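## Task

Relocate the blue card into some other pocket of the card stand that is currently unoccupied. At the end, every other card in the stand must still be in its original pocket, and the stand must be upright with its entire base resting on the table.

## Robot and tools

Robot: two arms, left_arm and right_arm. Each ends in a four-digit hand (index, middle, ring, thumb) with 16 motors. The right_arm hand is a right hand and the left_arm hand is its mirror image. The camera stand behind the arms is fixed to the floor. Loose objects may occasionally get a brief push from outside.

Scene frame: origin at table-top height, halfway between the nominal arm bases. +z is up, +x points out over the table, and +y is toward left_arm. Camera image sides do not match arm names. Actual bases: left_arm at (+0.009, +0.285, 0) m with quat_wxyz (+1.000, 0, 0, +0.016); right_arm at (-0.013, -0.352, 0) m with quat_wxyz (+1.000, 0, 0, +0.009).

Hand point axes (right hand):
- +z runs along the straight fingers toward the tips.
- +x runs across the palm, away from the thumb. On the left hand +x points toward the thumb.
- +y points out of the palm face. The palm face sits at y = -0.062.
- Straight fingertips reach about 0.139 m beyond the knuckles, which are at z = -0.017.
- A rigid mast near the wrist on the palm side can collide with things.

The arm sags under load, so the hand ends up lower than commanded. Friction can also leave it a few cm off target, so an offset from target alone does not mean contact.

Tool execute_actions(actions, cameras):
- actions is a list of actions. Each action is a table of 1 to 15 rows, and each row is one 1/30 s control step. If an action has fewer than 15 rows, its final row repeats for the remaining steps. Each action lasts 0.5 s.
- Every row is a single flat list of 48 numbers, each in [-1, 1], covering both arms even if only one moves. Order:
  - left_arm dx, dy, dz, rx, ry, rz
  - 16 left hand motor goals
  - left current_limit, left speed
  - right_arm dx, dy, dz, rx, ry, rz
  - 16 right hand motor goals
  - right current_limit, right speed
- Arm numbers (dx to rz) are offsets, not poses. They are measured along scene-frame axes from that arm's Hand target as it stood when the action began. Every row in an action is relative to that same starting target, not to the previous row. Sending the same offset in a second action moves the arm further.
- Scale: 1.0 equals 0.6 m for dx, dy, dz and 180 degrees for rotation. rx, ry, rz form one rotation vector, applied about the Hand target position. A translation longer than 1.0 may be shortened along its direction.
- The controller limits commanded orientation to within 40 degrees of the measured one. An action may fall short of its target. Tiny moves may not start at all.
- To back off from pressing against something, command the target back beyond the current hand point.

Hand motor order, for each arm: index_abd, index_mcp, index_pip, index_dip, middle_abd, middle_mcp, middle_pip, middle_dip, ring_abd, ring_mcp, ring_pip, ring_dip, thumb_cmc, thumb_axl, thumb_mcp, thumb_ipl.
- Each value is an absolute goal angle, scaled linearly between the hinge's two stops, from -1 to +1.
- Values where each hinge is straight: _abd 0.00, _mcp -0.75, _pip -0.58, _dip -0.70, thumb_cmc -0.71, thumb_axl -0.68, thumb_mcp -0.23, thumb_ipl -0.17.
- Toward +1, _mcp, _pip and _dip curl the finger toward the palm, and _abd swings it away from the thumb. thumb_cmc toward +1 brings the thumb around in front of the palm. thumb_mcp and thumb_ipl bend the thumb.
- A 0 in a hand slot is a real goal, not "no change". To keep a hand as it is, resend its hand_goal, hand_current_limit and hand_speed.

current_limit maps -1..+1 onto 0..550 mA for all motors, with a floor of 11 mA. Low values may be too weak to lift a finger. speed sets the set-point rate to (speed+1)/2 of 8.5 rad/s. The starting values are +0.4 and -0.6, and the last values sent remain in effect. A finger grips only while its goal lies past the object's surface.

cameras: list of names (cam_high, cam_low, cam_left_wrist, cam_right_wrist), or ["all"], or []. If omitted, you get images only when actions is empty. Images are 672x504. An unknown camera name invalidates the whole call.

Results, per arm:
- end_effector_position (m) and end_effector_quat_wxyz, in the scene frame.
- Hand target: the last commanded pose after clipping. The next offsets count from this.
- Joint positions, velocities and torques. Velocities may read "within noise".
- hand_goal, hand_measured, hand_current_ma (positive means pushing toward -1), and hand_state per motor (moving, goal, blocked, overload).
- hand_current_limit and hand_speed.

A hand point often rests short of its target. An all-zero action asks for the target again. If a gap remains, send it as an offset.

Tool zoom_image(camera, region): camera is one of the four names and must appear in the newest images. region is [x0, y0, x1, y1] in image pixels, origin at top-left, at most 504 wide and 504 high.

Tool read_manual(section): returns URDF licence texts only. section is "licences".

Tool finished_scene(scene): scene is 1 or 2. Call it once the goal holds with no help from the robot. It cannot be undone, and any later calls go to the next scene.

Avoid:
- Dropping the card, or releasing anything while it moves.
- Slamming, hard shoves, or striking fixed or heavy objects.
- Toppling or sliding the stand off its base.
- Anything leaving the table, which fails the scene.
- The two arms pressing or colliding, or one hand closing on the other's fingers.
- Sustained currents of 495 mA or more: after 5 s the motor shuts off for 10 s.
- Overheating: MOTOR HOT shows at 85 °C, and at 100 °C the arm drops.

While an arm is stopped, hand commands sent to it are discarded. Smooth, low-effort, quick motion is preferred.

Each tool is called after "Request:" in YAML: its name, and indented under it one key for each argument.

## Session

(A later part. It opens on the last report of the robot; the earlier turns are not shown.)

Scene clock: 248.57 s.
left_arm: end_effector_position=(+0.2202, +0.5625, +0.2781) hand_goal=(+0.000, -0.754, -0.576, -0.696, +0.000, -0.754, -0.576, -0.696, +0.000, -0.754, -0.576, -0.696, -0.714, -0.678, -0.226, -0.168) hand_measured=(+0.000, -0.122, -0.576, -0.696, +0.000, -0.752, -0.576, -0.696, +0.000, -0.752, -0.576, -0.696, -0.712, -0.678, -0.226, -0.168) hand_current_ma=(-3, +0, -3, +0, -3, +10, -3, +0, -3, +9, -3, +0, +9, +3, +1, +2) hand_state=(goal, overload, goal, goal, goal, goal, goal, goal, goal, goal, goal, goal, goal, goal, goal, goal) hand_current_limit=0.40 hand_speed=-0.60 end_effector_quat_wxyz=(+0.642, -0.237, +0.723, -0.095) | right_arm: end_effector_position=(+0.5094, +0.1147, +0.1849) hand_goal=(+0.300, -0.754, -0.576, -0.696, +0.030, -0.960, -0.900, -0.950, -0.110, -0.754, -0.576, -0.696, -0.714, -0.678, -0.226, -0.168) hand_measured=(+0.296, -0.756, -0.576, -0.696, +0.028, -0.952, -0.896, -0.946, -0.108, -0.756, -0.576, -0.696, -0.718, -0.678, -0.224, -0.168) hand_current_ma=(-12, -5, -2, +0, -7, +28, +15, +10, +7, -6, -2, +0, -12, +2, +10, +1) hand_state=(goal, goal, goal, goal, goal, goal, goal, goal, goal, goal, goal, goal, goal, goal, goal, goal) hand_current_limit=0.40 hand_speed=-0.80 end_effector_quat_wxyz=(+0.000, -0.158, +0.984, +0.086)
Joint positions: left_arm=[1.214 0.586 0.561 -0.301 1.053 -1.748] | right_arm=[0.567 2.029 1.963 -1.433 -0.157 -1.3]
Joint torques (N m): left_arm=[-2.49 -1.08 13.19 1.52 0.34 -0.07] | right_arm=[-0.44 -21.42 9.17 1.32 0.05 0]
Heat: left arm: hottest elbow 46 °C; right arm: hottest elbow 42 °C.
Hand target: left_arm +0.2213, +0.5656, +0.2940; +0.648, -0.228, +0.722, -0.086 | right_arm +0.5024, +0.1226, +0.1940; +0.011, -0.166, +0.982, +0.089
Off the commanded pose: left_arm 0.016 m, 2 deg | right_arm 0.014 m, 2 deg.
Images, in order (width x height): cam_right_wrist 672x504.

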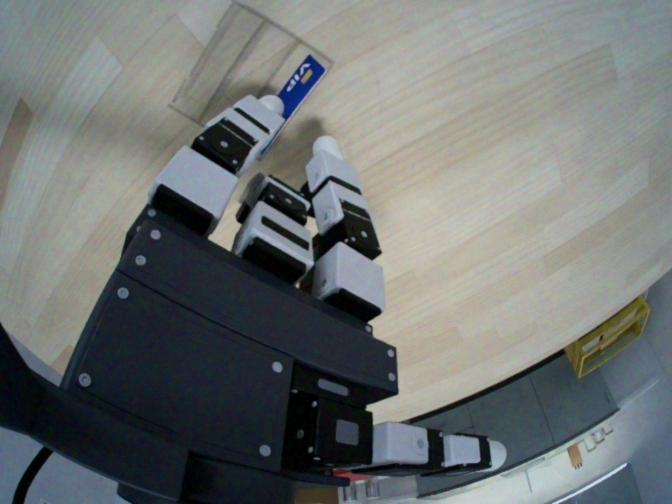

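Request:
execute_actions:
  actions:
    - [[0,0,0,0,0,0,0,-0.754,-0.576,-0.696,0,-0.754,-0.576,-0.696,0,-0.754,-0.576,-0.696,-0.714,-0.678,-0.226,-0.168,0.4,-0.6,0,0.002,-0.012,0,0,0,0.3,-0.754,-0.576,-0.696,0.03,-0.96,-0.9,-0.95,-0.135,-0.754,-0.576,-0.696,-0.714,-0.678,-0.226,-0.168,0.4,-0.8]]
    - [[0,0,0,0,0,0,0,-0.754,-0.576,-0.696,0,-0.754,-0.576,-0.696,0,-0.754,-0.576,-0.696,-0.714,-0.678,-0.226,-0.168,0.4,-0.6,0,0,-0.012,0,0,0,0.3,-0.754,-0.576,-0.696,0.03,-0.96,-0.9,-0.95,-0.135,-0.754,-0.576,-0.696,-0.714,-0.678,-0.226,-0.168,0.4,-0.8]]
  cameras: ["cam_right_wrist","cam_low"]

Request:
zoom_image:
  camera: "cam_right_wrist"
  region: [225, 30, 335, 160]

Request:
zoom_image:
  camera: "cam_low"
  region: [380, 180, 490, 280]

Scene clock: 282.13 s.
left_arm: end_effector_position=(+0.2202, +0.5625, +0.2781) hand_goal=(+0.000, -0.754, -0.576, -0.696, +0.000, -0.754, -0.576, -0.696, +0.000, -0.754, -0.576, -0.696, -0.714, -0.678, -0.226, -0.168) hand_measured=(+0.000, -0.122, -0.576, -0.696, +0.000, -0.752, -0.576, -0.696, +0.000, -0.752, -0.576, -0.696, -0.712, -0.678, -0.226, -0.168) hand_current_ma=(-3, +0, -3, +0, -3, +10, -3, +0, -3, +9, -3, +0, +9, +3, +1, +2) hand_state=(goal, overload, goal, goal, goal, goal, goal, goal, goal, goal, goal, goal, goal, goal, goal, goal) hand_current_limit=0.40 hand_speed=-0.60 end_effector_quat_wxyz=(+0.642, -0.237, +0.723, -0.095) | right_arm: end_effector_position=(+0.5089, +0.1156, +0.1740) hand_goal=(+0.300, -0.754, -0.576, -0.696, +0.030, -0.960, -0.900, -0.950, -0.136, -0.754, -0.576, -0.696, -0.714, -0.678, -0.226, -0.168) hand_measured=(+0.296, -0.756, -0.576, -0.696, +0.028, -0.952, -0.896, -0.946, -0.132, -0.756, -0.576, -0.696, -0.718, -0.678, -0.224, -0.168) hand_current_ma=(-12, -5, -2, +0, -7, +28, +15, +10, +11, -6, -2, +0, -12, +2, +10, +1) hand_state=(goal, goal, goal, goal, goal, goal, goal, goal, goal, goal, goal, goal, goal, goal, goal, goal) hand_current_limit=0.40 hand_speed=-0.80 end_effector_quat_wxyz=(+0.002, -0.159, +0.983, +0.087)
Joint positions: left_arm=[1.214 0.586 0.561 -0.301 1.053 -1.748] | right_arm=[0.568 2.029 1.934 -1.398 -0.157 -1.3]
Joint torques (N m): left_arm=[-2.43 -1.08 13.19 1.55 0.34 -0.07] | right_arm=[-0.26 -21.01 9.13 1.39 0.06 0]
Heat: left arm: hottest elbow 46 °C; right arm: hottest elbow 39 °C.
Hand target: left_arm +0.2213, +0.5656, +0.2940; +0.648, -0.228, +0.722, -0.086 | right_arm +0.5023, +0.1238, +0.1795; +0.011, -0.166, +0.982, +0.089
Off the commanded pose: left_arm 0.016 m, 2 deg | right_arm 0.012 m, 1 deg.
Images, in order (width x height): cam_low 672x504, cam_right_wrist 672x504.

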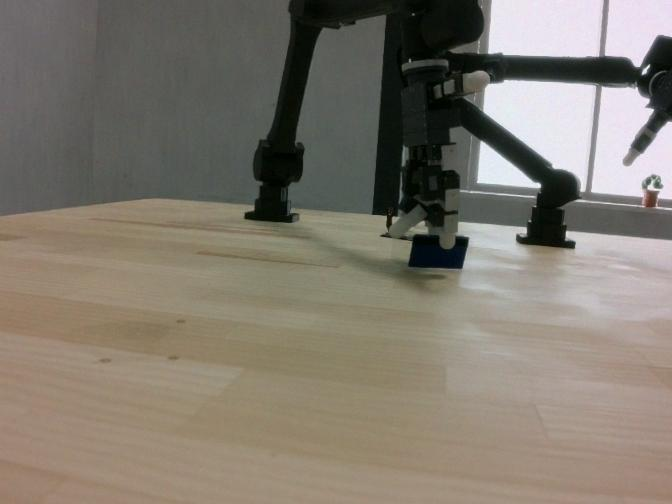

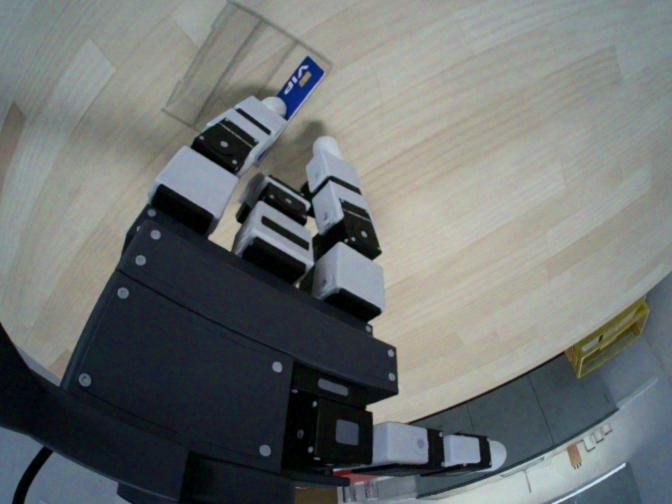

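Scaled by 3.877 from the camera's 672x504 image, which has a finer 960x720 frame.

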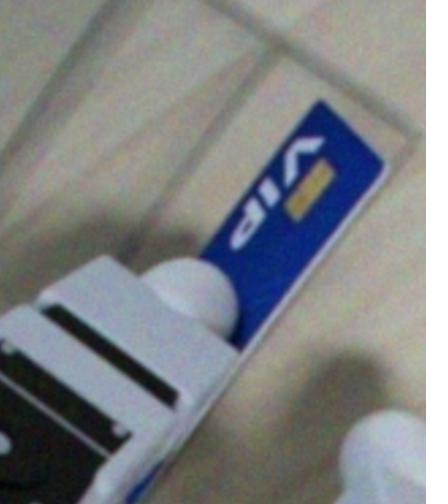

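Scaled by 4.582 from the camera's 672x504 image, which has a finer 960x720 frame.

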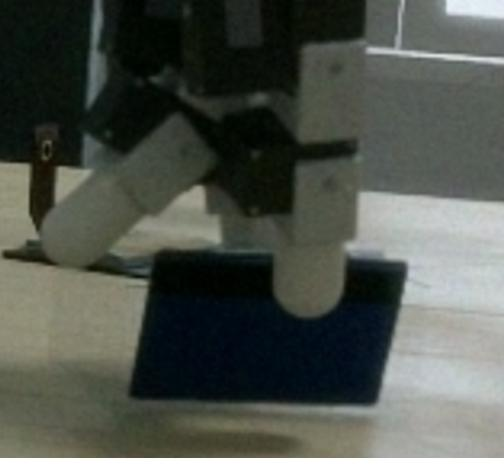

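Request:
execute_actions:
  actions:
    - [[0,0,0,0,0,0,0,-0.754,-0.576,-0.696,0,-0.754,-0.576,-0.696,0,-0.754,-0.576,-0.696,-0.714,-0.678,-0.226,-0.168,0.4,-0.6,0,0,-0.012,0,0,0,0.3,-0.754,-0.576,-0.696,0.03,-0.96,-0.9,-0.95,-0.135,-0.754,-0.576,-0.696,-0.714,-0.678,-0.226,-0.168,0.4,-0.8]]
    - [[0,0,0,0,0,0,0,-0.754,-0.576,-0.696,0,-0.754,-0.576,-0.696,0,-0.754,-0.576,-0.696,-0.714,-0.678,-0.226,-0.168,0.4,-0.6,0,0,-0.011,0,0,0,0.3,-0.754,-0.576,-0.696,0.03,-0.96,-0.9,-0.95,-0.135,-0.754,-0.576,-0.696,-0.714,-0.678,-0.226,-0.168,0.4,-0.8]]
  cameras: ["cam_right_wrist","cam_low"]

Request:
zoom_image:
  camera: "cam_right_wrist"
  region: [225, 30, 335, 160]

Request:
zoom_image:
  camera: "cam_low"
  region: [380, 180, 490, 280]

Scene clock: 291.80 s.
left_arm: end_effector_position=(+0.2202, +0.5625, +0.2781) hand_goal=(+0.000, -0.754, -0.576, -0.696, +0.000, -0.754, -0.576, -0.696, +0.000, -0.754, -0.576, -0.696, -0.714, -0.678, -0.226, -0.168) hand_measured=(+0.000, -0.122, -0.576, -0.696, +0.000, -0.752, -0.576, -0.696, +0.000, -0.752, -0.576, -0.696, -0.712, -0.678, -0.226, -0.168) hand_current_ma=(-3, +0, -3, +0, -3, +10, -3, +0, -3, +9, -3, +0, +9, +3, +1, +2) hand_state=(goal, overload, goal, goal, goal, goal, goal, goal, goal, goal, goal, goal, goal, goal, goal, goal) hand_current_limit=0.40 hand_speed=-0.60 end_effector_quat_wxyz=(+0.642, -0.237, +0.723, -0.095) | right_arm: end_effector_position=(+0.5077, +0.1152, +0.1641) hand_goal=(+0.300, -0.754, -0.576, -0.696, +0.030, -0.960, -0.900, -0.950, -0.136, -0.754, -0.576, -0.696, -0.714, -0.678, -0.226, -0.168) hand_measured=(+0.296, -0.756, -0.576, -0.696, +0.028, -0.952, -0.896, -0.946, -0.128, -0.754, -0.576, -0.696, -0.718, -0.678, -0.224, -0.168) hand_current_ma=(-12, -5, -2, +0, -7, +28, +15, +10, +21, -2, -2, +0, -12, +2, +10, +1) hand_state=(goal, goal, goal, goal, goal, goal, goal, goal, goal, goal, goal, goal, goal, goal, goal, goal) hand_current_limit=0.40 hand_speed=-0.80 end_effector_quat_wxyz=(+0.002, -0.159, +0.983, +0.087)
Joint positions: left_arm=[1.214 0.586 0.561 -0.301 1.053 -1.748] | right_arm=[0.568 2.029 1.908 -1.373 -0.157 -1.3]
Joint torques (N m): left_arm=[-2.49 -1.08 13.18 1.54 0.34 -0.08] | right_arm=[-0.62 -20.42 8.83 1.68 0.04 0.01]
Heat: left arm: hottest elbow 46 °C; right arm: hottest elbow 38 °C.
Hand target: left_arm +0.2213, +0.5656, +0.2940; +0.648, -0.228, +0.722, -0.086 | right_arm +0.5022, +0.1239, +0.1657; +0.011, -0.166, +0.982, +0.089
Off the commanded pose: left_arm 0.016 m, 2 deg | right_arm 0.010 m, 1 deg.
Images, in order (width x height): cam_low 672x504, cam_right_wrist 672x504.

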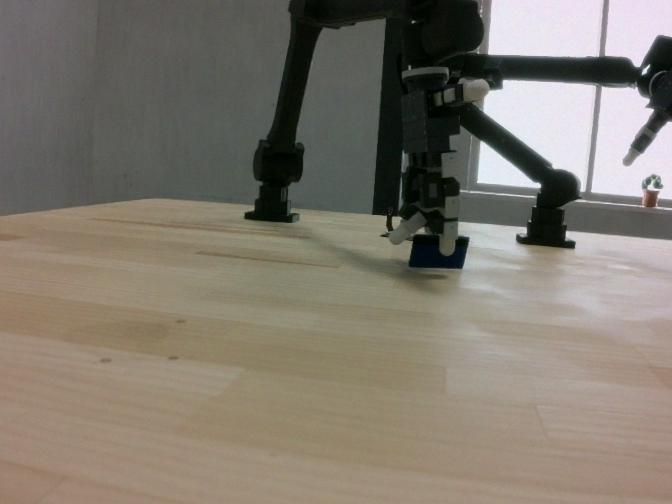

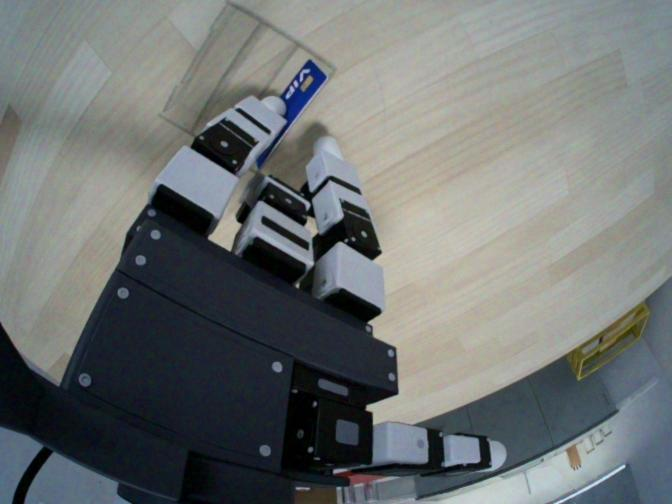

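Scaled by 3.877 from the camera's 672x504 image, which has a finer 960x720 frame.

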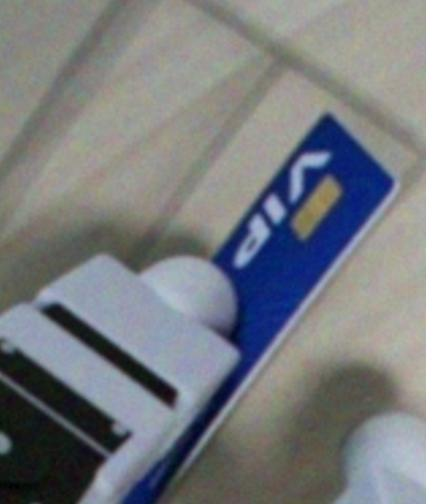

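Scaled by 4.582 from the camera's 672x504 image, which has a finer 960x720 frame.

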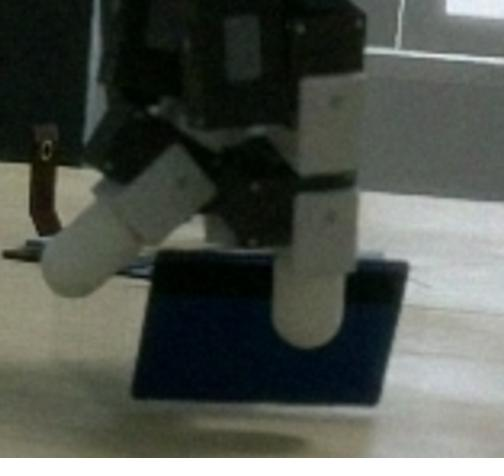

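Request:
execute_actions:
  actions:
    - [[0,0,0,0,0,0,0,-0.754,-0.576,-0.696,0,-0.754,-0.576,-0.696,0,-0.754,-0.576,-0.696,-0.714,-0.678,-0.226,-0.168,0.4,-0.6,0,0,0,0,0,0,0.3,-0.754,-0.576,-0.696,0.03,-0.96,-0.9,-0.95,-0.17,-0.754,-0.576,-0.696,-0.714,-0.678,-0.226,-0.168,0.4,-0.94]]
    - [[0,0,0,0,0,0,0,-0.754,-0.576,-0.696,0,-0.754,-0.576,-0.696,0,-0.754,-0.576,-0.696,-0.714,-0.678,-0.226,-0.168,0.4,-0.6,0,0,0,0,0,0,0.3,-0.754,-0.576,-0.696,0.03,-0.96,-0.9,-0.95,-0.19,-0.754,-0.576,-0.696,-0.714,-0.678,-0.226,-0.168,0.4,-0.94]]
  cameras: ["cam_right_wrist","cam_low"]

Request:
zoom_image:
  camera: "cam_right_wrist"
  region: [225, 30, 335, 160]

Request:
zoom_image:
  camera: "cam_low"
  region: [380, 180, 490, 280]

Scene clock: 301.10 s.
left_arm: end_effector_position=(+0.2202, +0.5625, +0.2781) hand_goal=(+0.000, -0.754, -0.576, -0.696, +0.000, -0.754, -0.576, -0.696, +0.000, -0.754, -0.576, -0.696, -0.714, -0.678, -0.226, -0.168) hand_measured=(+0.000, -0.122, -0.576, -0.696, +0.000, -0.752, -0.576, -0.696, +0.000, -0.752, -0.576, -0.696, -0.712, -0.678, -0.226, -0.168) hand_current_ma=(-3, +0, -3, +0, -3, +10, -3, +0, -3, +9, -3, +0, +9, +3, +1, +2) hand_state=(goal, overload, goal, goal, goal, goal, goal, goal, goal, goal, goal, goal, goal, goal, goal, goal) hand_current_limit=0.40 hand_speed=-0.60 end_effector_quat_wxyz=(+0.642, -0.237, +0.723, -0.095) | right_arm: end_effector_position=(+0.5075, +0.1157, +0.1633) hand_goal=(+0.300, -0.754, -0.576, -0.696, +0.030, -0.960, -0.900, -0.950, -0.190, -0.754, -0.576, -0.696, -0.714, -0.678, -0.226, -0.168) hand_measured=(+0.296, -0.756, -0.576, -0.696, +0.028, -0.952, -0.896, -0.946, -0.174, -0.754, -0.576, -0.696, -0.718, -0.678, -0.224, -0.168) hand_current_ma=(-12, -5, -2, +0, -7, +28, +15, +10, +51, -2, -2, +0, -12, +2, +10, +1) hand_state=(goal, goal, goal, goal, goal, goal, goal, goal, goal, goal, goal, goal, goal, goal, goal, goal) hand_current_limit=0.40 hand_speed=-0.94 end_effector_quat_wxyz=(+0.003, -0.160, +0.983, +0.087)
Joint positions: left_arm=[1.214 0.586 0.561 -0.301 1.053 -1.748] | right_arm=[0.569 2.029 1.906 -1.37 -0.157 -1.3]
Joint torques (N m): left_arm=[-2.49 -1.08 13.19 1.55 0.34 -0.08] | right_arm=[-0.56 -20.48 9.01 1.58 0.07 0.03]
Heat: left arm: hottest elbow 47 °C; right arm: hottest elbow 38 °C.
Hand target: left_arm +0.2213, +0.5656, +0.2940; +0.648, -0.228, +0.722, -0.086 | right_arm +0.5023, +0.1239, +0.1657; +0.011, -0.166, +0.982, +0.089
Off the commanded pose: left_arm 0.016 m, 2 deg | right_arm 0.010 m, 1 deg.
Images, in order (width x height): cam_low 672x504, cam_right_wrist 672x504.

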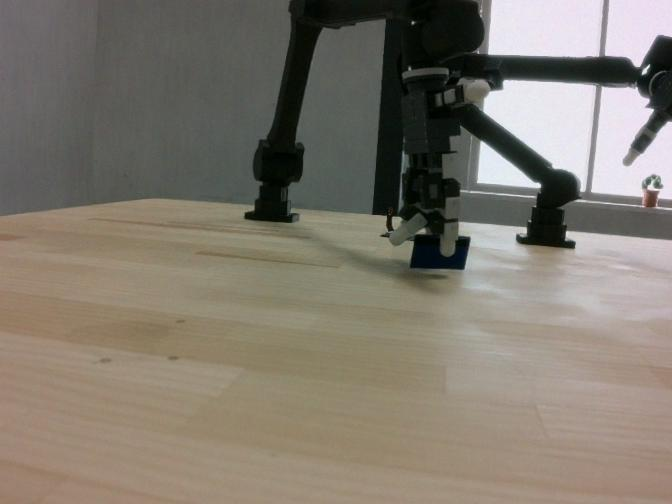

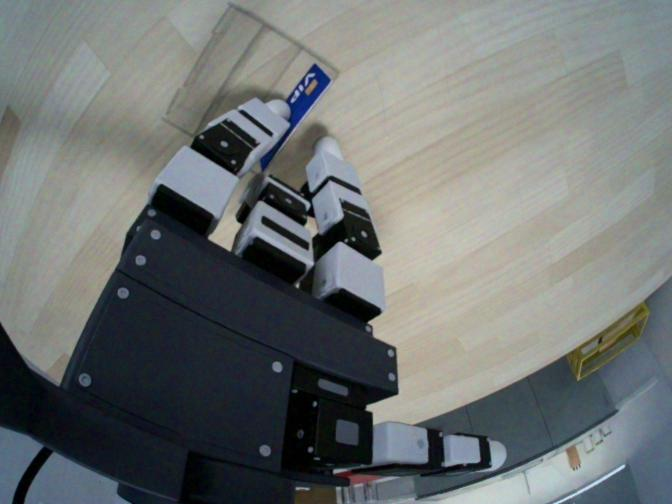

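Scaled by 3.877 from the camera's 672x504 image, which has a finer 960x720 frame.

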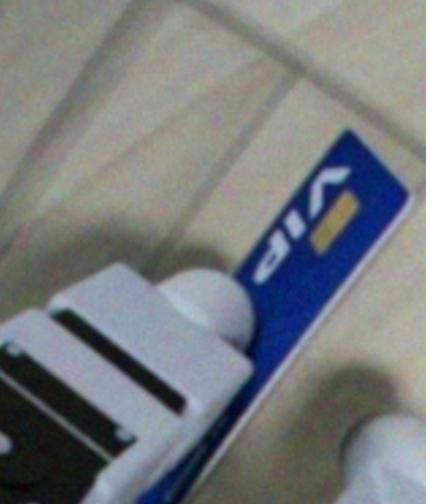

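Scaled by 4.582 from the camera's 672x504 image, which has a finer 960x720 frame.

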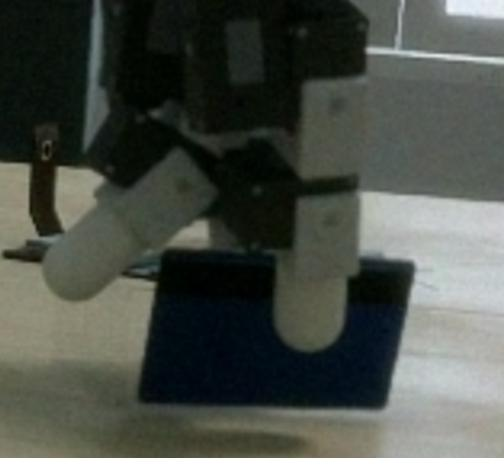

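Request:
execute_actions:
  actions:
    - [[0,0,0,0,0,0,0,-0.754,-0.576,-0.696,0,-0.754,-0.576,-0.696,0,-0.754,-0.576,-0.696,-0.714,-0.678,-0.226,-0.168,0.4,-0.6,0.005,0.005,0.025,0.0018,-0.0055,0,0.3,-0.754,-0.576,-0.696,0.03,-0.96,-0.9,-0.95,-0.19,-0.754,-0.576,-0.696,-0.714,-0.678,-0.226,-0.168,0.4,-0.9]]
    - [[0,0,0,0,0,0,0,-0.754,-0.576,-0.696,0,-0.754,-0.576,-0.696,0,-0.754,-0.576,-0.696,-0.714,-0.678,-0.226,-0.168,0.4,-0.6,0.005,0.005,0.025,0.0018,-0.0055,0,0.3,-0.754,-0.576,-0.696,0.03,-0.96,-0.9,-0.95,-0.2,-0.754,-0.576,-0.696,-0.714,-0.678,-0.226,-0.168,0.4,-0.9]]
  cameras: ["cam_right_wrist","cam_low"]

Request:
zoom_image:
  camera: "cam_right_wrist"
  region: [225, 30, 335, 160]

Request:
zoom_image:
  camera: "cam_low"
  region: [380, 180, 490, 280]

Scene clock: 341.33 s.
left_arm: end_effector_position=(+0.2202, +0.5625, +0.2781) hand_goal=(+0.000, -0.754, -0.576, -0.696, +0.000, -0.754, -0.576, -0.696, +0.000, -0.754, -0.576, -0.696, -0.714, -0.678, -0.226, -0.168) hand_measured=(+0.000, -0.122, -0.576, -0.696, +0.000, -0.752, -0.576, -0.696, +0.000, -0.752, -0.576, -0.696, -0.712, -0.678, -0.226, -0.168) hand_current_ma=(-3, +0, -3, +0, -3, +10, -3, +0, -3, +9, -3, +0, +9, +3, +1, +2) hand_state=(goal, overload, goal, goal, goal, goal, goal, goal, goal, goal, goal, goal, goal, goal, goal, goal) hand_current_limit=0.40 hand_speed=-0.60 end_effector_quat_wxyz=(+0.642, -0.237, +0.723, -0.095) | right_arm: end_effector_position=(+0.5059, +0.1164, +0.1623) hand_goal=(+0.300, -0.754, -0.576, -0.696, +0.030, -0.960, -0.900, -0.950, -0.200, -0.754, -0.576, -0.696, -0.714, -0.678, -0.226, -0.168) hand_measured=(+0.296, -0.756, -0.576, -0.696, +0.028, -0.952, -0.896, -0.946, -0.186, -0.754, -0.576, -0.696, -0.718, -0.678, -0.224, -0.168) hand_current_ma=(-12, -5, -2, +0, -7, +28, +15, +10, +44, +0, -2, +0, -12, +2, +10, +1) hand_state=(goal, goal, goal, goal, goal, goal, goal, goal, goal, goal, goal, goal, goal, goal, goal, goal) hand_current_limit=0.40 hand_speed=-0.90 end_effector_quat_wxyz=(+0.003, -0.161, +0.983, +0.083)
Joint positions: left_arm=[1.214 0.586 0.561 -0.301 1.053 -1.748] | right_arm=[0.573 2.029 1.906 -1.372 -0.148 -1.3]
Joint torques (N m): left_arm=[-2.49 -1.08 13.18 1.54 0.35 -0.07] | right_arm=[-0.56 -21.36 14.27 0.49 0.13 0.05]
Heat: left arm: hottest elbow 47 °C; right arm: hottest shoulder 38 °C.
Hand target: left_arm +0.2213, +0.5656, +0.2940; +0.648, -0.228, +0.722, -0.086 | right_arm +0.5083, +0.1298, +0.1957; +0.029, -0.167, +0.981, +0.092
Off the commanded pose: left_arm 0.016 m, 2 deg | right_arm 0.036 m, 3 deg.
Images, in order (width x height): cam_low 672x504, cam_right_wrist 672x504.

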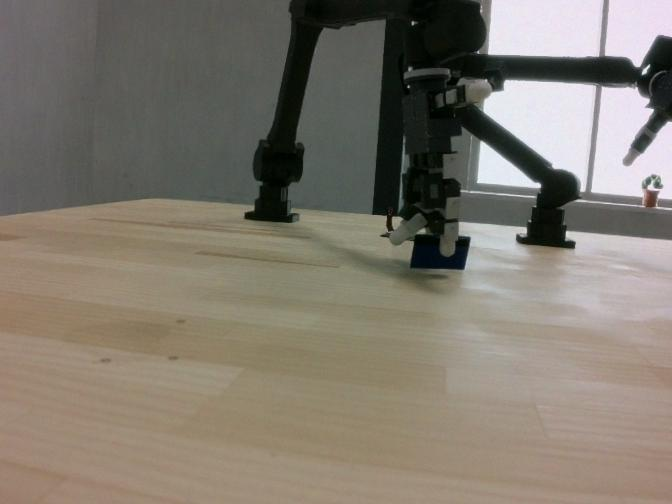

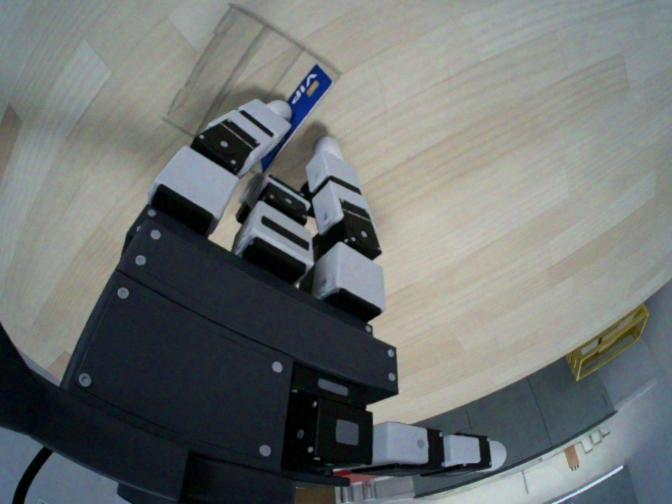

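Scaled by 3.877 from the camera's 672x504 image, which has a finer 960x720 frame.

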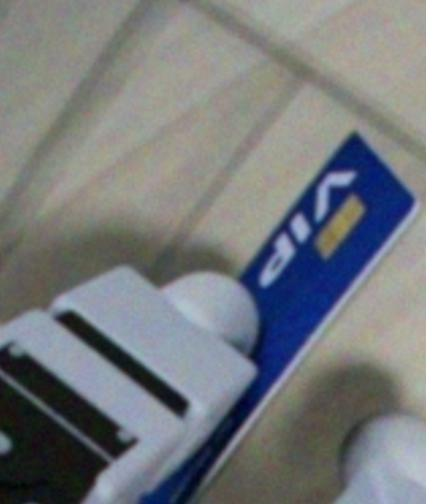

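Scaled by 4.582 from the camera's 672x504 image, which has a finer 960x720 frame.

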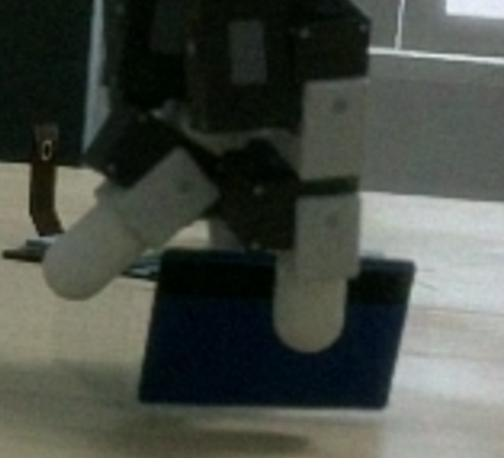

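Request:
execute_actions:
  actions:
    - [[0,0,0,0,0,0,0,-0.754,-0.576,-0.696,0,-0.754,-0.576,-0.696,0,-0.754,-0.576,-0.696,-0.714,-0.678,-0.226,-0.168,0.4,-0.6,0,0,0.018,0.0009,-0.0025,0,0.3,-0.754,-0.576,-0.696,0.03,-0.96,-0.9,-0.95,-0.205,-0.754,-0.576,-0.696,-0.714,-0.678,-0.226,-0.168,0.4,-0.9]]
  cameras: ["cam_right_wrist","cam_low"]

Request:
zoom_image:
  camera: "cam_right_wrist"
  region: [225, 30, 335, 160]

Request:
zoom_image:
  camera: "cam_low"
  region: [380, 180, 490, 280]

Scene clock: 346.10 s.
left_arm: end_effector_position=(+0.2202, +0.5625, +0.2781) hand_goal=(+0.000, -0.754, -0.576, -0.696, +0.000, -0.754, -0.576, -0.696, +0.000, -0.754, -0.576, -0.696, -0.714, -0.678, -0.226, -0.168) hand_measured=(+0.000, -0.122, -0.576, -0.696, +0.000, -0.752, -0.576, -0.696, +0.000, -0.752, -0.576, -0.696, -0.712, -0.678, -0.226, -0.168) hand_current_ma=(-3, +0, -3, +0, -3, +10, -3, +0, -3, +9, -3, +0, +9, +3, +1, +2) hand_state=(goal, overload, goal, goal, goal, goal, goal, goal, goal, goal, goal, goal, goal, goal, goal, goal) hand_current_limit=0.40 hand_speed=-0.60 end_effector_quat_wxyz=(+0.642, -0.237, +0.723, -0.095) | right_arm: end_effector_position=(+0.5047, +0.1154, +0.1619) hand_goal=(+0.300, -0.754, -0.576, -0.696, +0.030, -0.960, -0.900, -0.950, -0.206, -0.754, -0.576, -0.696, -0.714, -0.678, -0.226, -0.168) hand_measured=(+0.296, -0.756, -0.576, -0.696, +0.028, -0.952, -0.896, -0.946, -0.208, -0.752, -0.576, -0.696, -0.718, -0.678, -0.224, -0.168) hand_current_ma=(-12, -5, -2, +0, -7, +28, +15, +10, -6, +4, -1, +0, -12, +2, +10, +1) hand_state=(goal, goal, goal, goal, goal, goal, goal, goal, goal, goal, goal, goal, goal, goal, goal, goal) hand_current_limit=0.40 hand_speed=-0.90 end_effector_quat_wxyz=(+0.001, -0.161, +0.984, +0.080)
Joint positions: left_arm=[1.214 0.586 0.561 -0.301 1.053 -1.748] | right_arm=[0.574 2.029 1.906 -1.379 -0.145 -1.3]
Joint torques (N m): left_arm=[-2.43 -1.08 13.18 1.54 0.34 -0.07] | right_arm=[-0.32 -22.24 15.35 0.25 0.11 0.06]
Heat: left arm: hottest elbow 47 °C; right arm: hottest shoulder 38 °C.
Hand target: left_arm +0.2213, +0.5656, +0.2940; +0.648, -0.228, +0.722, -0.086 | right_arm +0.5082, +0.1298, +0.2067; +0.033, -0.168, +0.981, +0.093
Off the commanded pose: left_arm 0.016 m, 2 deg | right_arm 0.047 m, 4 deg.
Images, in order (width x height): cam_low 672x504, cam_right_wrist 672x504.

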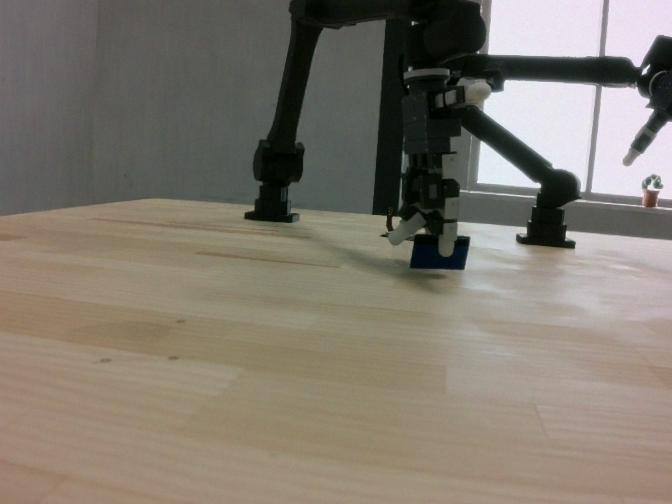

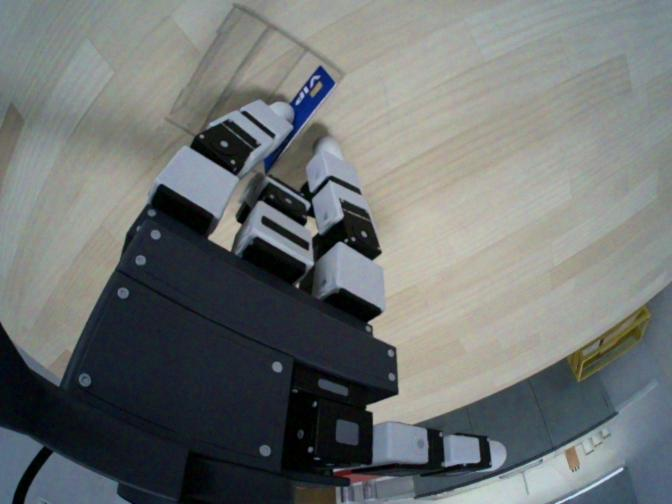

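Scaled by 3.877 from the camera's 672x504 image, which has a finer 960x720 frame.

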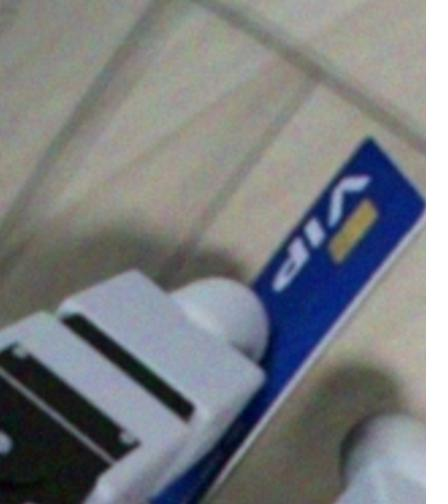

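Scaled by 4.582 from the camera's 672x504 image, which has a finer 960x720 frame.

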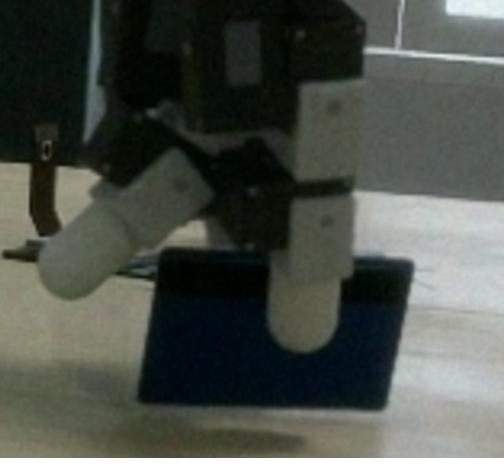

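Request:
execute_actions:
  actions:
    - [[0,0,0,0,0,0,0,-0.754,-0.576,-0.696,0,-0.754,-0.576,-0.696,0,-0.754,-0.576,-0.696,-0.714,-0.678,-0.226,-0.168,0.4,-0.6,0.003,0.001,0.012,0.0009,-0.0025,0,0.3,-0.754,-0.576,-0.696,0.03,-0.96,-0.9,-0.95,-0.22,-0.754,-0.576,-0.696,-0.714,-0.678,-0.226,-0.168,0.4,-0.9]]
  cameras: ["cam_right_wrist","cam_low"]

Request:
zoom_image:
  camera: "cam_right_wrist"
  region: [225, 30, 335, 160]

Request:
zoom_image:
  camera: "cam_low"
  region: [380, 180, 490, 280]

Scene clock: 351.50 s.
left_arm: end_effector_position=(+0.2202, +0.5625, +0.2781) hand_goal=(+0.000, -0.754, -0.576, -0.696, +0.000, -0.754, -0.576, -0.696, +0.000, -0.754, -0.576, -0.696, -0.714, -0.678, -0.226, -0.168) hand_measured=(+0.000, -0.122, -0.576, -0.696, +0.000, -0.752, -0.576, -0.696, +0.000, -0.752, -0.576, -0.696, -0.712, -0.678, -0.226, -0.168) hand_current_ma=(-3, +0, -3, +0, -3, +10, -3, +0, -3, +9, -3, +0, +9, +3, +1, +2) hand_state=(goal, overload, goal, goal, goal, goal, goal, goal, goal, goal, goal, goal, goal, goal, goal, goal) hand_current_limit=0.40 hand_speed=-0.60 end_effector_quat_wxyz=(+0.642, -0.237, +0.723, -0.095) | right_arm: end_effector_position=(+0.5042, +0.1146, +0.1667) hand_goal=(+0.300, -0.754, -0.576, -0.696, +0.030, -0.960, -0.900, -0.950, -0.220, -0.754, -0.576, -0.696, -0.714, -0.678, -0.226, -0.168) hand_measured=(+0.296, -0.756, -0.576, -0.696, +0.028, -0.952, -0.896, -0.946, -0.222, -0.752, -0.576, -0.696, -0.718, -0.678, -0.224, -0.168) hand_current_ma=(-12, -5, -2, +0, -7, +28, +15, +10, -2, +4, -1, +0, -12, +2, +10, +1) hand_state=(goal, goal, goal, goal, goal, goal, goal, goal, goal, goal, goal, goal, goal, goal, goal, goal) hand_current_limit=0.40 hand_speed=-0.90 end_effector_quat_wxyz=(+0.001, -0.161, +0.984, +0.079)
Joint positions: left_arm=[1.214 0.586 0.561 -0.301 1.053 -1.748] | right_arm=[0.574 2.025 1.913 -1.39 -0.143 -1.3]
Joint torques (N m): left_arm=[-2.43 -1.03 13.19 1.55 0.34 -0.07] | right_arm=[-0.56 -22.12 16.01 0.36 0.09 0.07]
Heat: left arm: hottest elbow 47 °C; right arm: hottest elbow 39 °C.
Hand target: left_arm +0.2213, +0.5656, +0.2940; +0.648, -0.228, +0.722, -0.086 | right_arm +0.5100, +0.1304, +0.2139; +0.037, -0.168, +0.981, +0.094
Off the commanded pose: left_arm 0.016 m, 2 deg | right_arm 0.050 m, 5 deg.
Images, in order (width x height): cam_low 672x504, cam_right_wrist 672x504.

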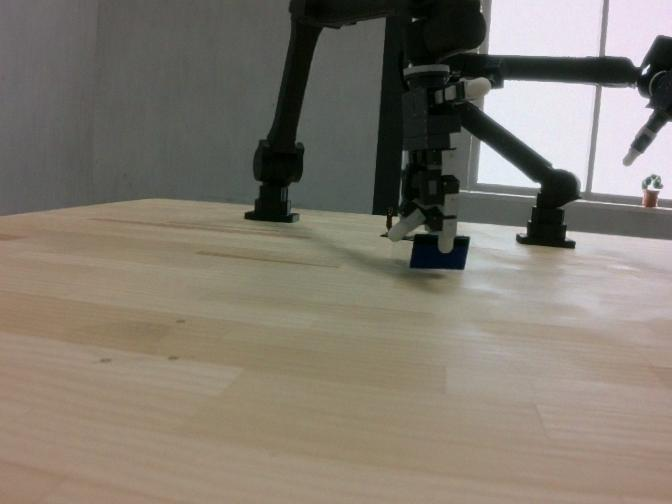

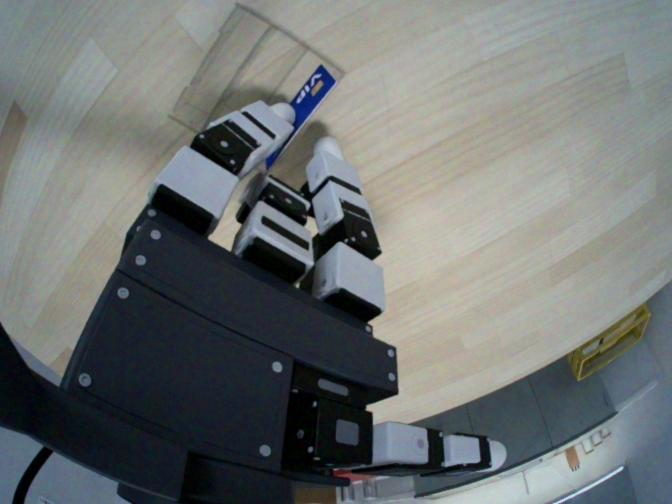

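Scaled by 3.877 from the camera's 672x504 image, which has a finer 960x720 frame.

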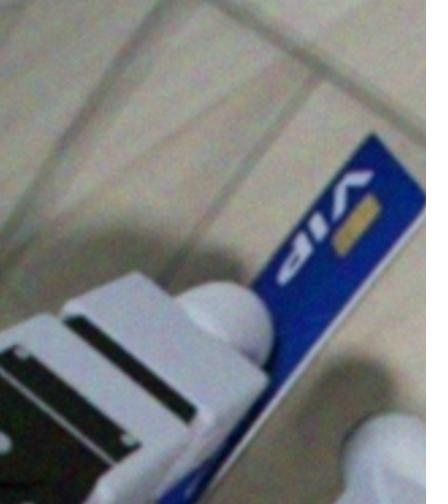

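Scaled by 4.582 from the camera's 672x504 image, which has a finer 960x720 frame.

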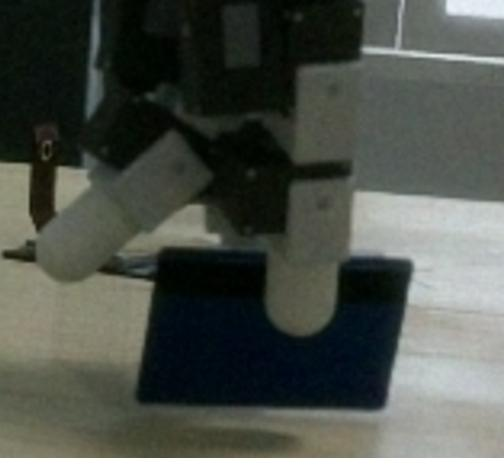

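Request:
execute_actions:
  actions:
    - [[0,0,0,0,0,0,0,-0.754,-0.576,-0.696,0,-0.754,-0.576,-0.696,0,-0.754,-0.576,-0.696,-0.714,-0.678,-0.226,-0.168,0.4,-0.6,0,0,0,0,0,0,0.3,-0.754,-0.576,-0.696,0.03,-0.96,-0.9,-0.95,-0.25,-0.754,-0.576,-0.696,-0.714,-0.678,-0.226,-0.168,0.4,-0.9]]
    - [[0,0,0,0,0,0,0,-0.754,-0.576,-0.696,0,-0.754,-0.576,-0.696,0,-0.754,-0.576,-0.696,-0.714,-0.678,-0.226,-0.168,0.4,-0.6,0,0,0.01,0,0,0,0.3,-0.754,-0.576,-0.696,0.03,-0.96,-0.9,-0.95,-0.27,-0.754,-0.576,-0.696,-0.714,-0.678,-0.226,-0.168,0.4,-0.9]]
  cameras: ["cam_right_wrist","cam_low"]

Request:
zoom_image:
  camera: "cam_right_wrist"
  region: [225, 30, 335, 160]

Request:
zoom_image:
  camera: "cam_low"
  region: [380, 180, 490, 280]

Scene clock: 357.70 s.
left_arm: end_effector_position=(+0.2202, +0.5625, +0.2781) hand_goal=(+0.000, -0.754, -0.576, -0.696, +0.000, -0.754, -0.576, -0.696, +0.000, -0.754, -0.576, -0.696, -0.714, -0.678, -0.226, -0.168) hand_measured=(+0.000, -0.122, -0.576, -0.696, +0.000, -0.752, -0.576, -0.696, +0.000, -0.752, -0.576, -0.696, -0.712, -0.678, -0.226, -0.168) hand_current_ma=(-3, +0, -3, +0, -3, +10, -3, +0, -3, +9, -3, +0, +9, +3, +1, +2) hand_state=(goal, overload, goal, goal, goal, goal, goal, goal, goal, goal, goal, goal, goal, goal, goal, goal) hand_current_limit=0.40 hand_speed=-0.60 end_effector_quat_wxyz=(+0.642, -0.237, +0.723, -0.095) | right_arm: end_effector_position=(+0.5042, +0.1146, +0.1718) hand_goal=(+0.300, -0.754, -0.576, -0.696, +0.030, -0.960, -0.900, -0.950, -0.270, -0.754, -0.576, -0.696, -0.714, -0.678, -0.226, -0.168) hand_measured=(+0.296, -0.756, -0.576, -0.696, +0.028, -0.952, -0.896, -0.946, -0.262, -0.752, -0.576, -0.696, -0.718, -0.678, -0.224, -0.168) hand_current_ma=(-12, -5, -2, +0, -7, +28, +15, +10, +21, +4, -1, +0, -12, +2, +10, +1) hand_state=(goal, goal, goal, goal, goal, goal, goal, goal, goal, goal, goal, goal, goal, goal, goal, goal) hand_current_limit=0.40 hand_speed=-0.90 end_effector_quat_wxyz=(+0.000, -0.161, +0.984, +0.079)
Joint positions: left_arm=[1.214 0.586 0.561 -0.301 1.053 -1.748] | right_arm=[0.574 2.025 1.926 -1.407 -0.143 -1.3]
Joint torques (N m): left_arm=[-2.49 -1.08 13.18 1.55 0.35 -0.08] | right_arm=[-0.67 -22.07 16.23 0.36 0.08 0.05]
Heat: left arm: hottest elbow 47 °C; right arm: hottest elbow 39 °C.
Hand target: left_arm +0.2213, +0.5656, +0.2940; +0.648, -0.228, +0.722, -0.086 | right_arm +0.5101, +0.1304, +0.2199; +0.037, -0.168, +0.981, +0.094
Off the commanded pose: left_arm 0.016 m, 2 deg | right_arm 0.051 m, 5 deg.
Images, in order (width x height): cam_low 672x504, cam_right_wrist 672x504.

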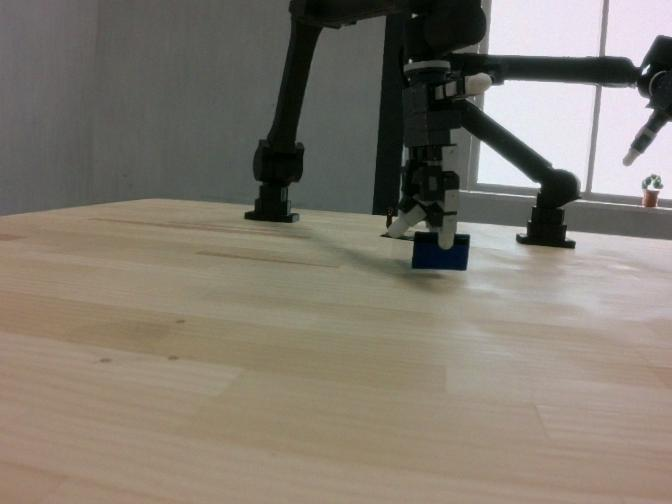

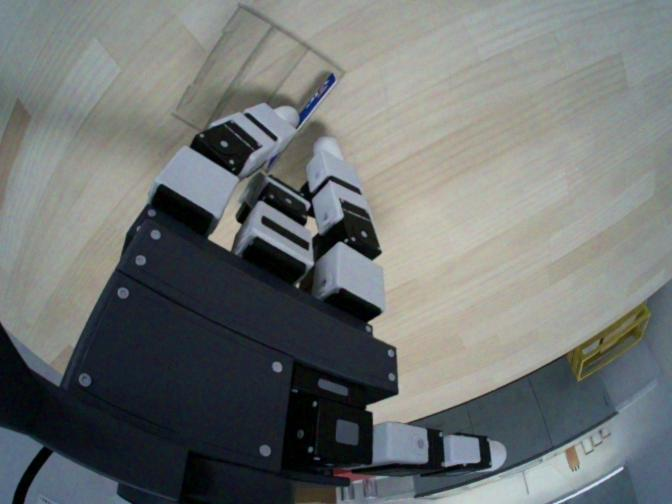

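Scaled by 3.877 from the camera's 672x504 image, which has a finer 960x720 frame.

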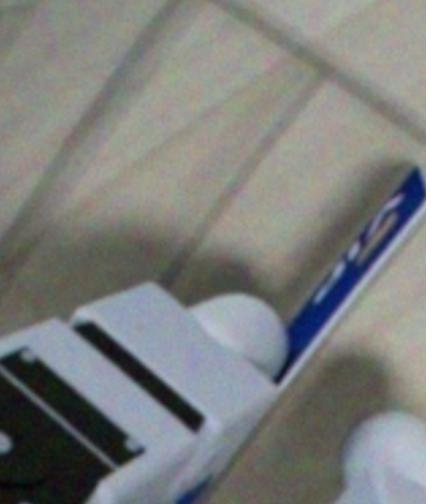

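Scaled by 4.582 from the camera's 672x504 image, which has a finer 960x720 frame.

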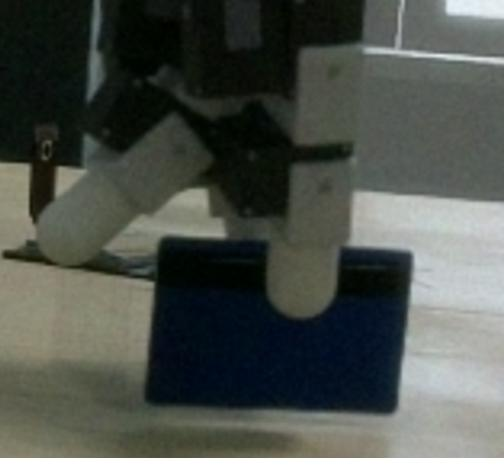

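Request:
execute_actions:
  actions:
    - [[0,0,0,0,0,0,0,-0.754,-0.576,-0.696,0,-0.754,-0.576,-0.696,0,-0.754,-0.576,-0.696,-0.714,-0.678,-0.226,-0.168,0.4,-0.6,-0.0095,-0.0059,-0.0491,-0.0027,0.008,0,0.3,-0.754,-0.576,-0.696,0.03,-0.96,-0.9,-0.95,-0.235,-0.754,-0.576,-0.696,-0.714,-0.678,-0.226,-0.168,0.4,-0.9]]
    - [[0,0,0,0,0,0,0,-0.754,-0.576,-0.696,0,-0.754,-0.576,-0.696,0,-0.754,-0.576,-0.696,-0.714,-0.678,-0.226,-0.168,0.4,-0.6,-0.0095,-0.0059,-0.0491,-0.0027,0.008,0,0.3,-0.754,-0.576,-0.696,0.03,-0.96,-0.9,-0.95,-0.235,-0.754,-0.576,-0.696,-0.714,-0.678,-0.226,-0.168,0.4,-0.9]]
  cameras: ["cam_right_wrist","cam_low"]

Request:
zoom_image:
  camera: "cam_right_wrist"
  region: [225, 30, 335, 160]

Request:
zoom_image:
  camera: "cam_low"
  region: [380, 180, 490, 280]

Scene clock: 374.60 s.
left_arm: end_effector_position=(+0.2202, +0.5625, +0.2781) hand_goal=(+0.000, -0.754, -0.576, -0.696, +0.000, -0.754, -0.576, -0.696, +0.000, -0.754, -0.576, -0.696, -0.714, -0.678, -0.226, -0.168) hand_measured=(+0.000, -0.122, -0.576, -0.696, +0.000, -0.752, -0.576, -0.696, +0.000, -0.752, -0.576, -0.696, -0.712, -0.678, -0.226, -0.168) hand_current_ma=(-3, +0, -3, +0, -3, +10, -3, +0, -3, +9, -3, +0, +9, +3, +1, +2) hand_state=(goal, overload, goal, goal, goal, goal, goal, goal, goal, goal, goal, goal, goal, goal, goal, goal) hand_current_limit=0.40 hand_speed=-0.60 end_effector_quat_wxyz=(+0.642, -0.237, +0.723, -0.095) | right_arm: end_effector_position=(+0.5043, +0.1160, +0.1573) hand_goal=(+0.300, -0.754, -0.576, -0.696, +0.030, -0.960, -0.900, -0.950, -0.236, -0.754, -0.576, -0.696, -0.714, -0.678, -0.226, -0.168) hand_measured=(+0.296, -0.756, -0.576, -0.696, +0.028, -0.952, -0.896, -0.946, -0.236, -0.754, -0.576, -0.696, -0.718, -0.678, -0.224, -0.168) hand_current_ma=(-11, -5, -2, +0, -7, +28, +15, +10, +0, +1, -1, +0, -12, +2, +10, +1) hand_state=(goal, goal, goal, goal, goal, goal, goal, goal, goal, goal, goal, goal, goal, goal, goal, goal) hand_current_limit=0.40 hand_speed=-0.90 end_effector_quat_wxyz=(+0.005, -0.162, +0.983, +0.085)
Joint positions: left_arm=[1.214 0.586 0.561 -0.301 1.053 -1.748] | right_arm=[0.574 2.024 1.882 -1.349 -0.15 -1.3]
Joint torques (N m): left_arm=[-2.49 -1.03 13.19 1.54 0.34 -0.07] | right_arm=[-0.44 -20.84 8.87 1.5 -0.2 0.05]
Heat: left arm: hottest elbow 47 °C; right arm: hottest elbow 43 °C.
Hand target: left_arm +0.2213, +0.5656, +0.2940; +0.648, -0.228, +0.722, -0.086 | right_arm +0.4988, +0.1234, +0.1611; +0.011, -0.166, +0.982, +0.090
Off the commanded pose: left_arm 0.016 m, 2 deg | right_arm 0.010 m, 1 deg.
Images, in order (width x height): cam_low 672x504, cam_right_wrist 672x504.

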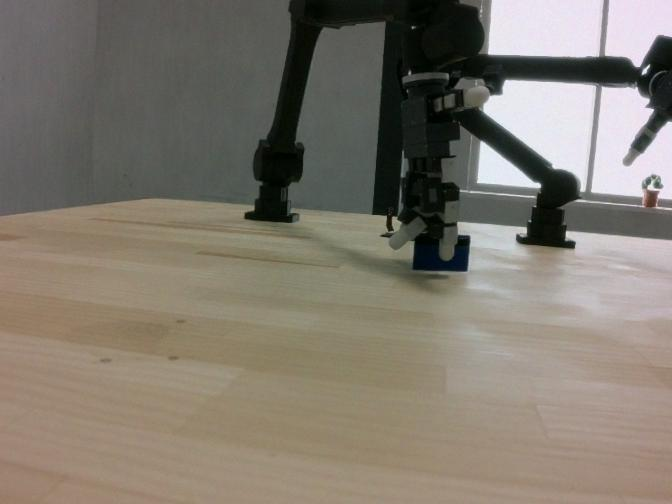

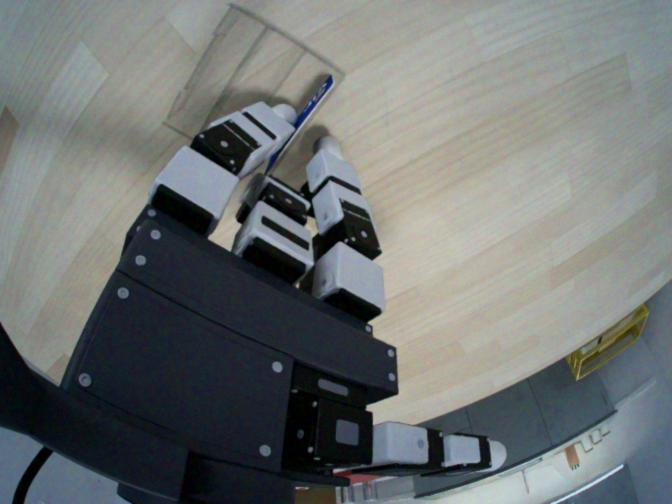

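Scaled by 3.877 from the camera's 672x504 image, which has a finer 960x720 frame.

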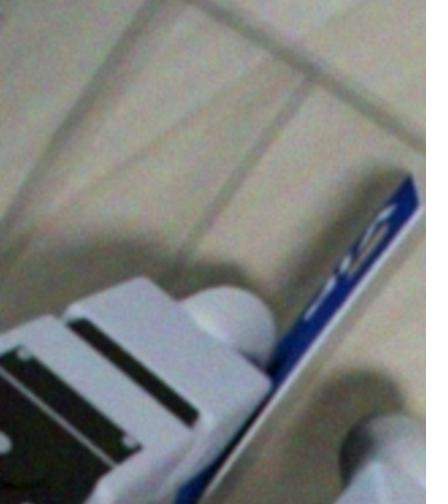

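Scaled by 4.582 from the camera's 672x504 image, which has a finer 960x720 frame.

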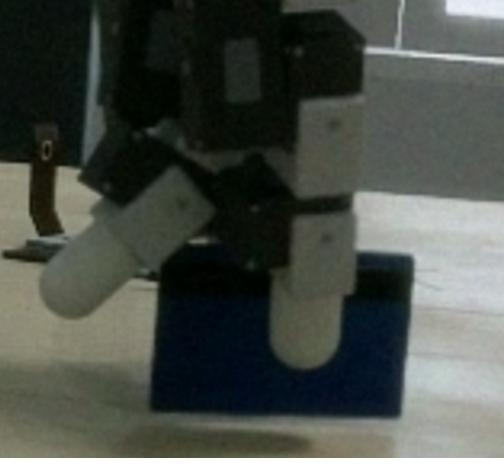

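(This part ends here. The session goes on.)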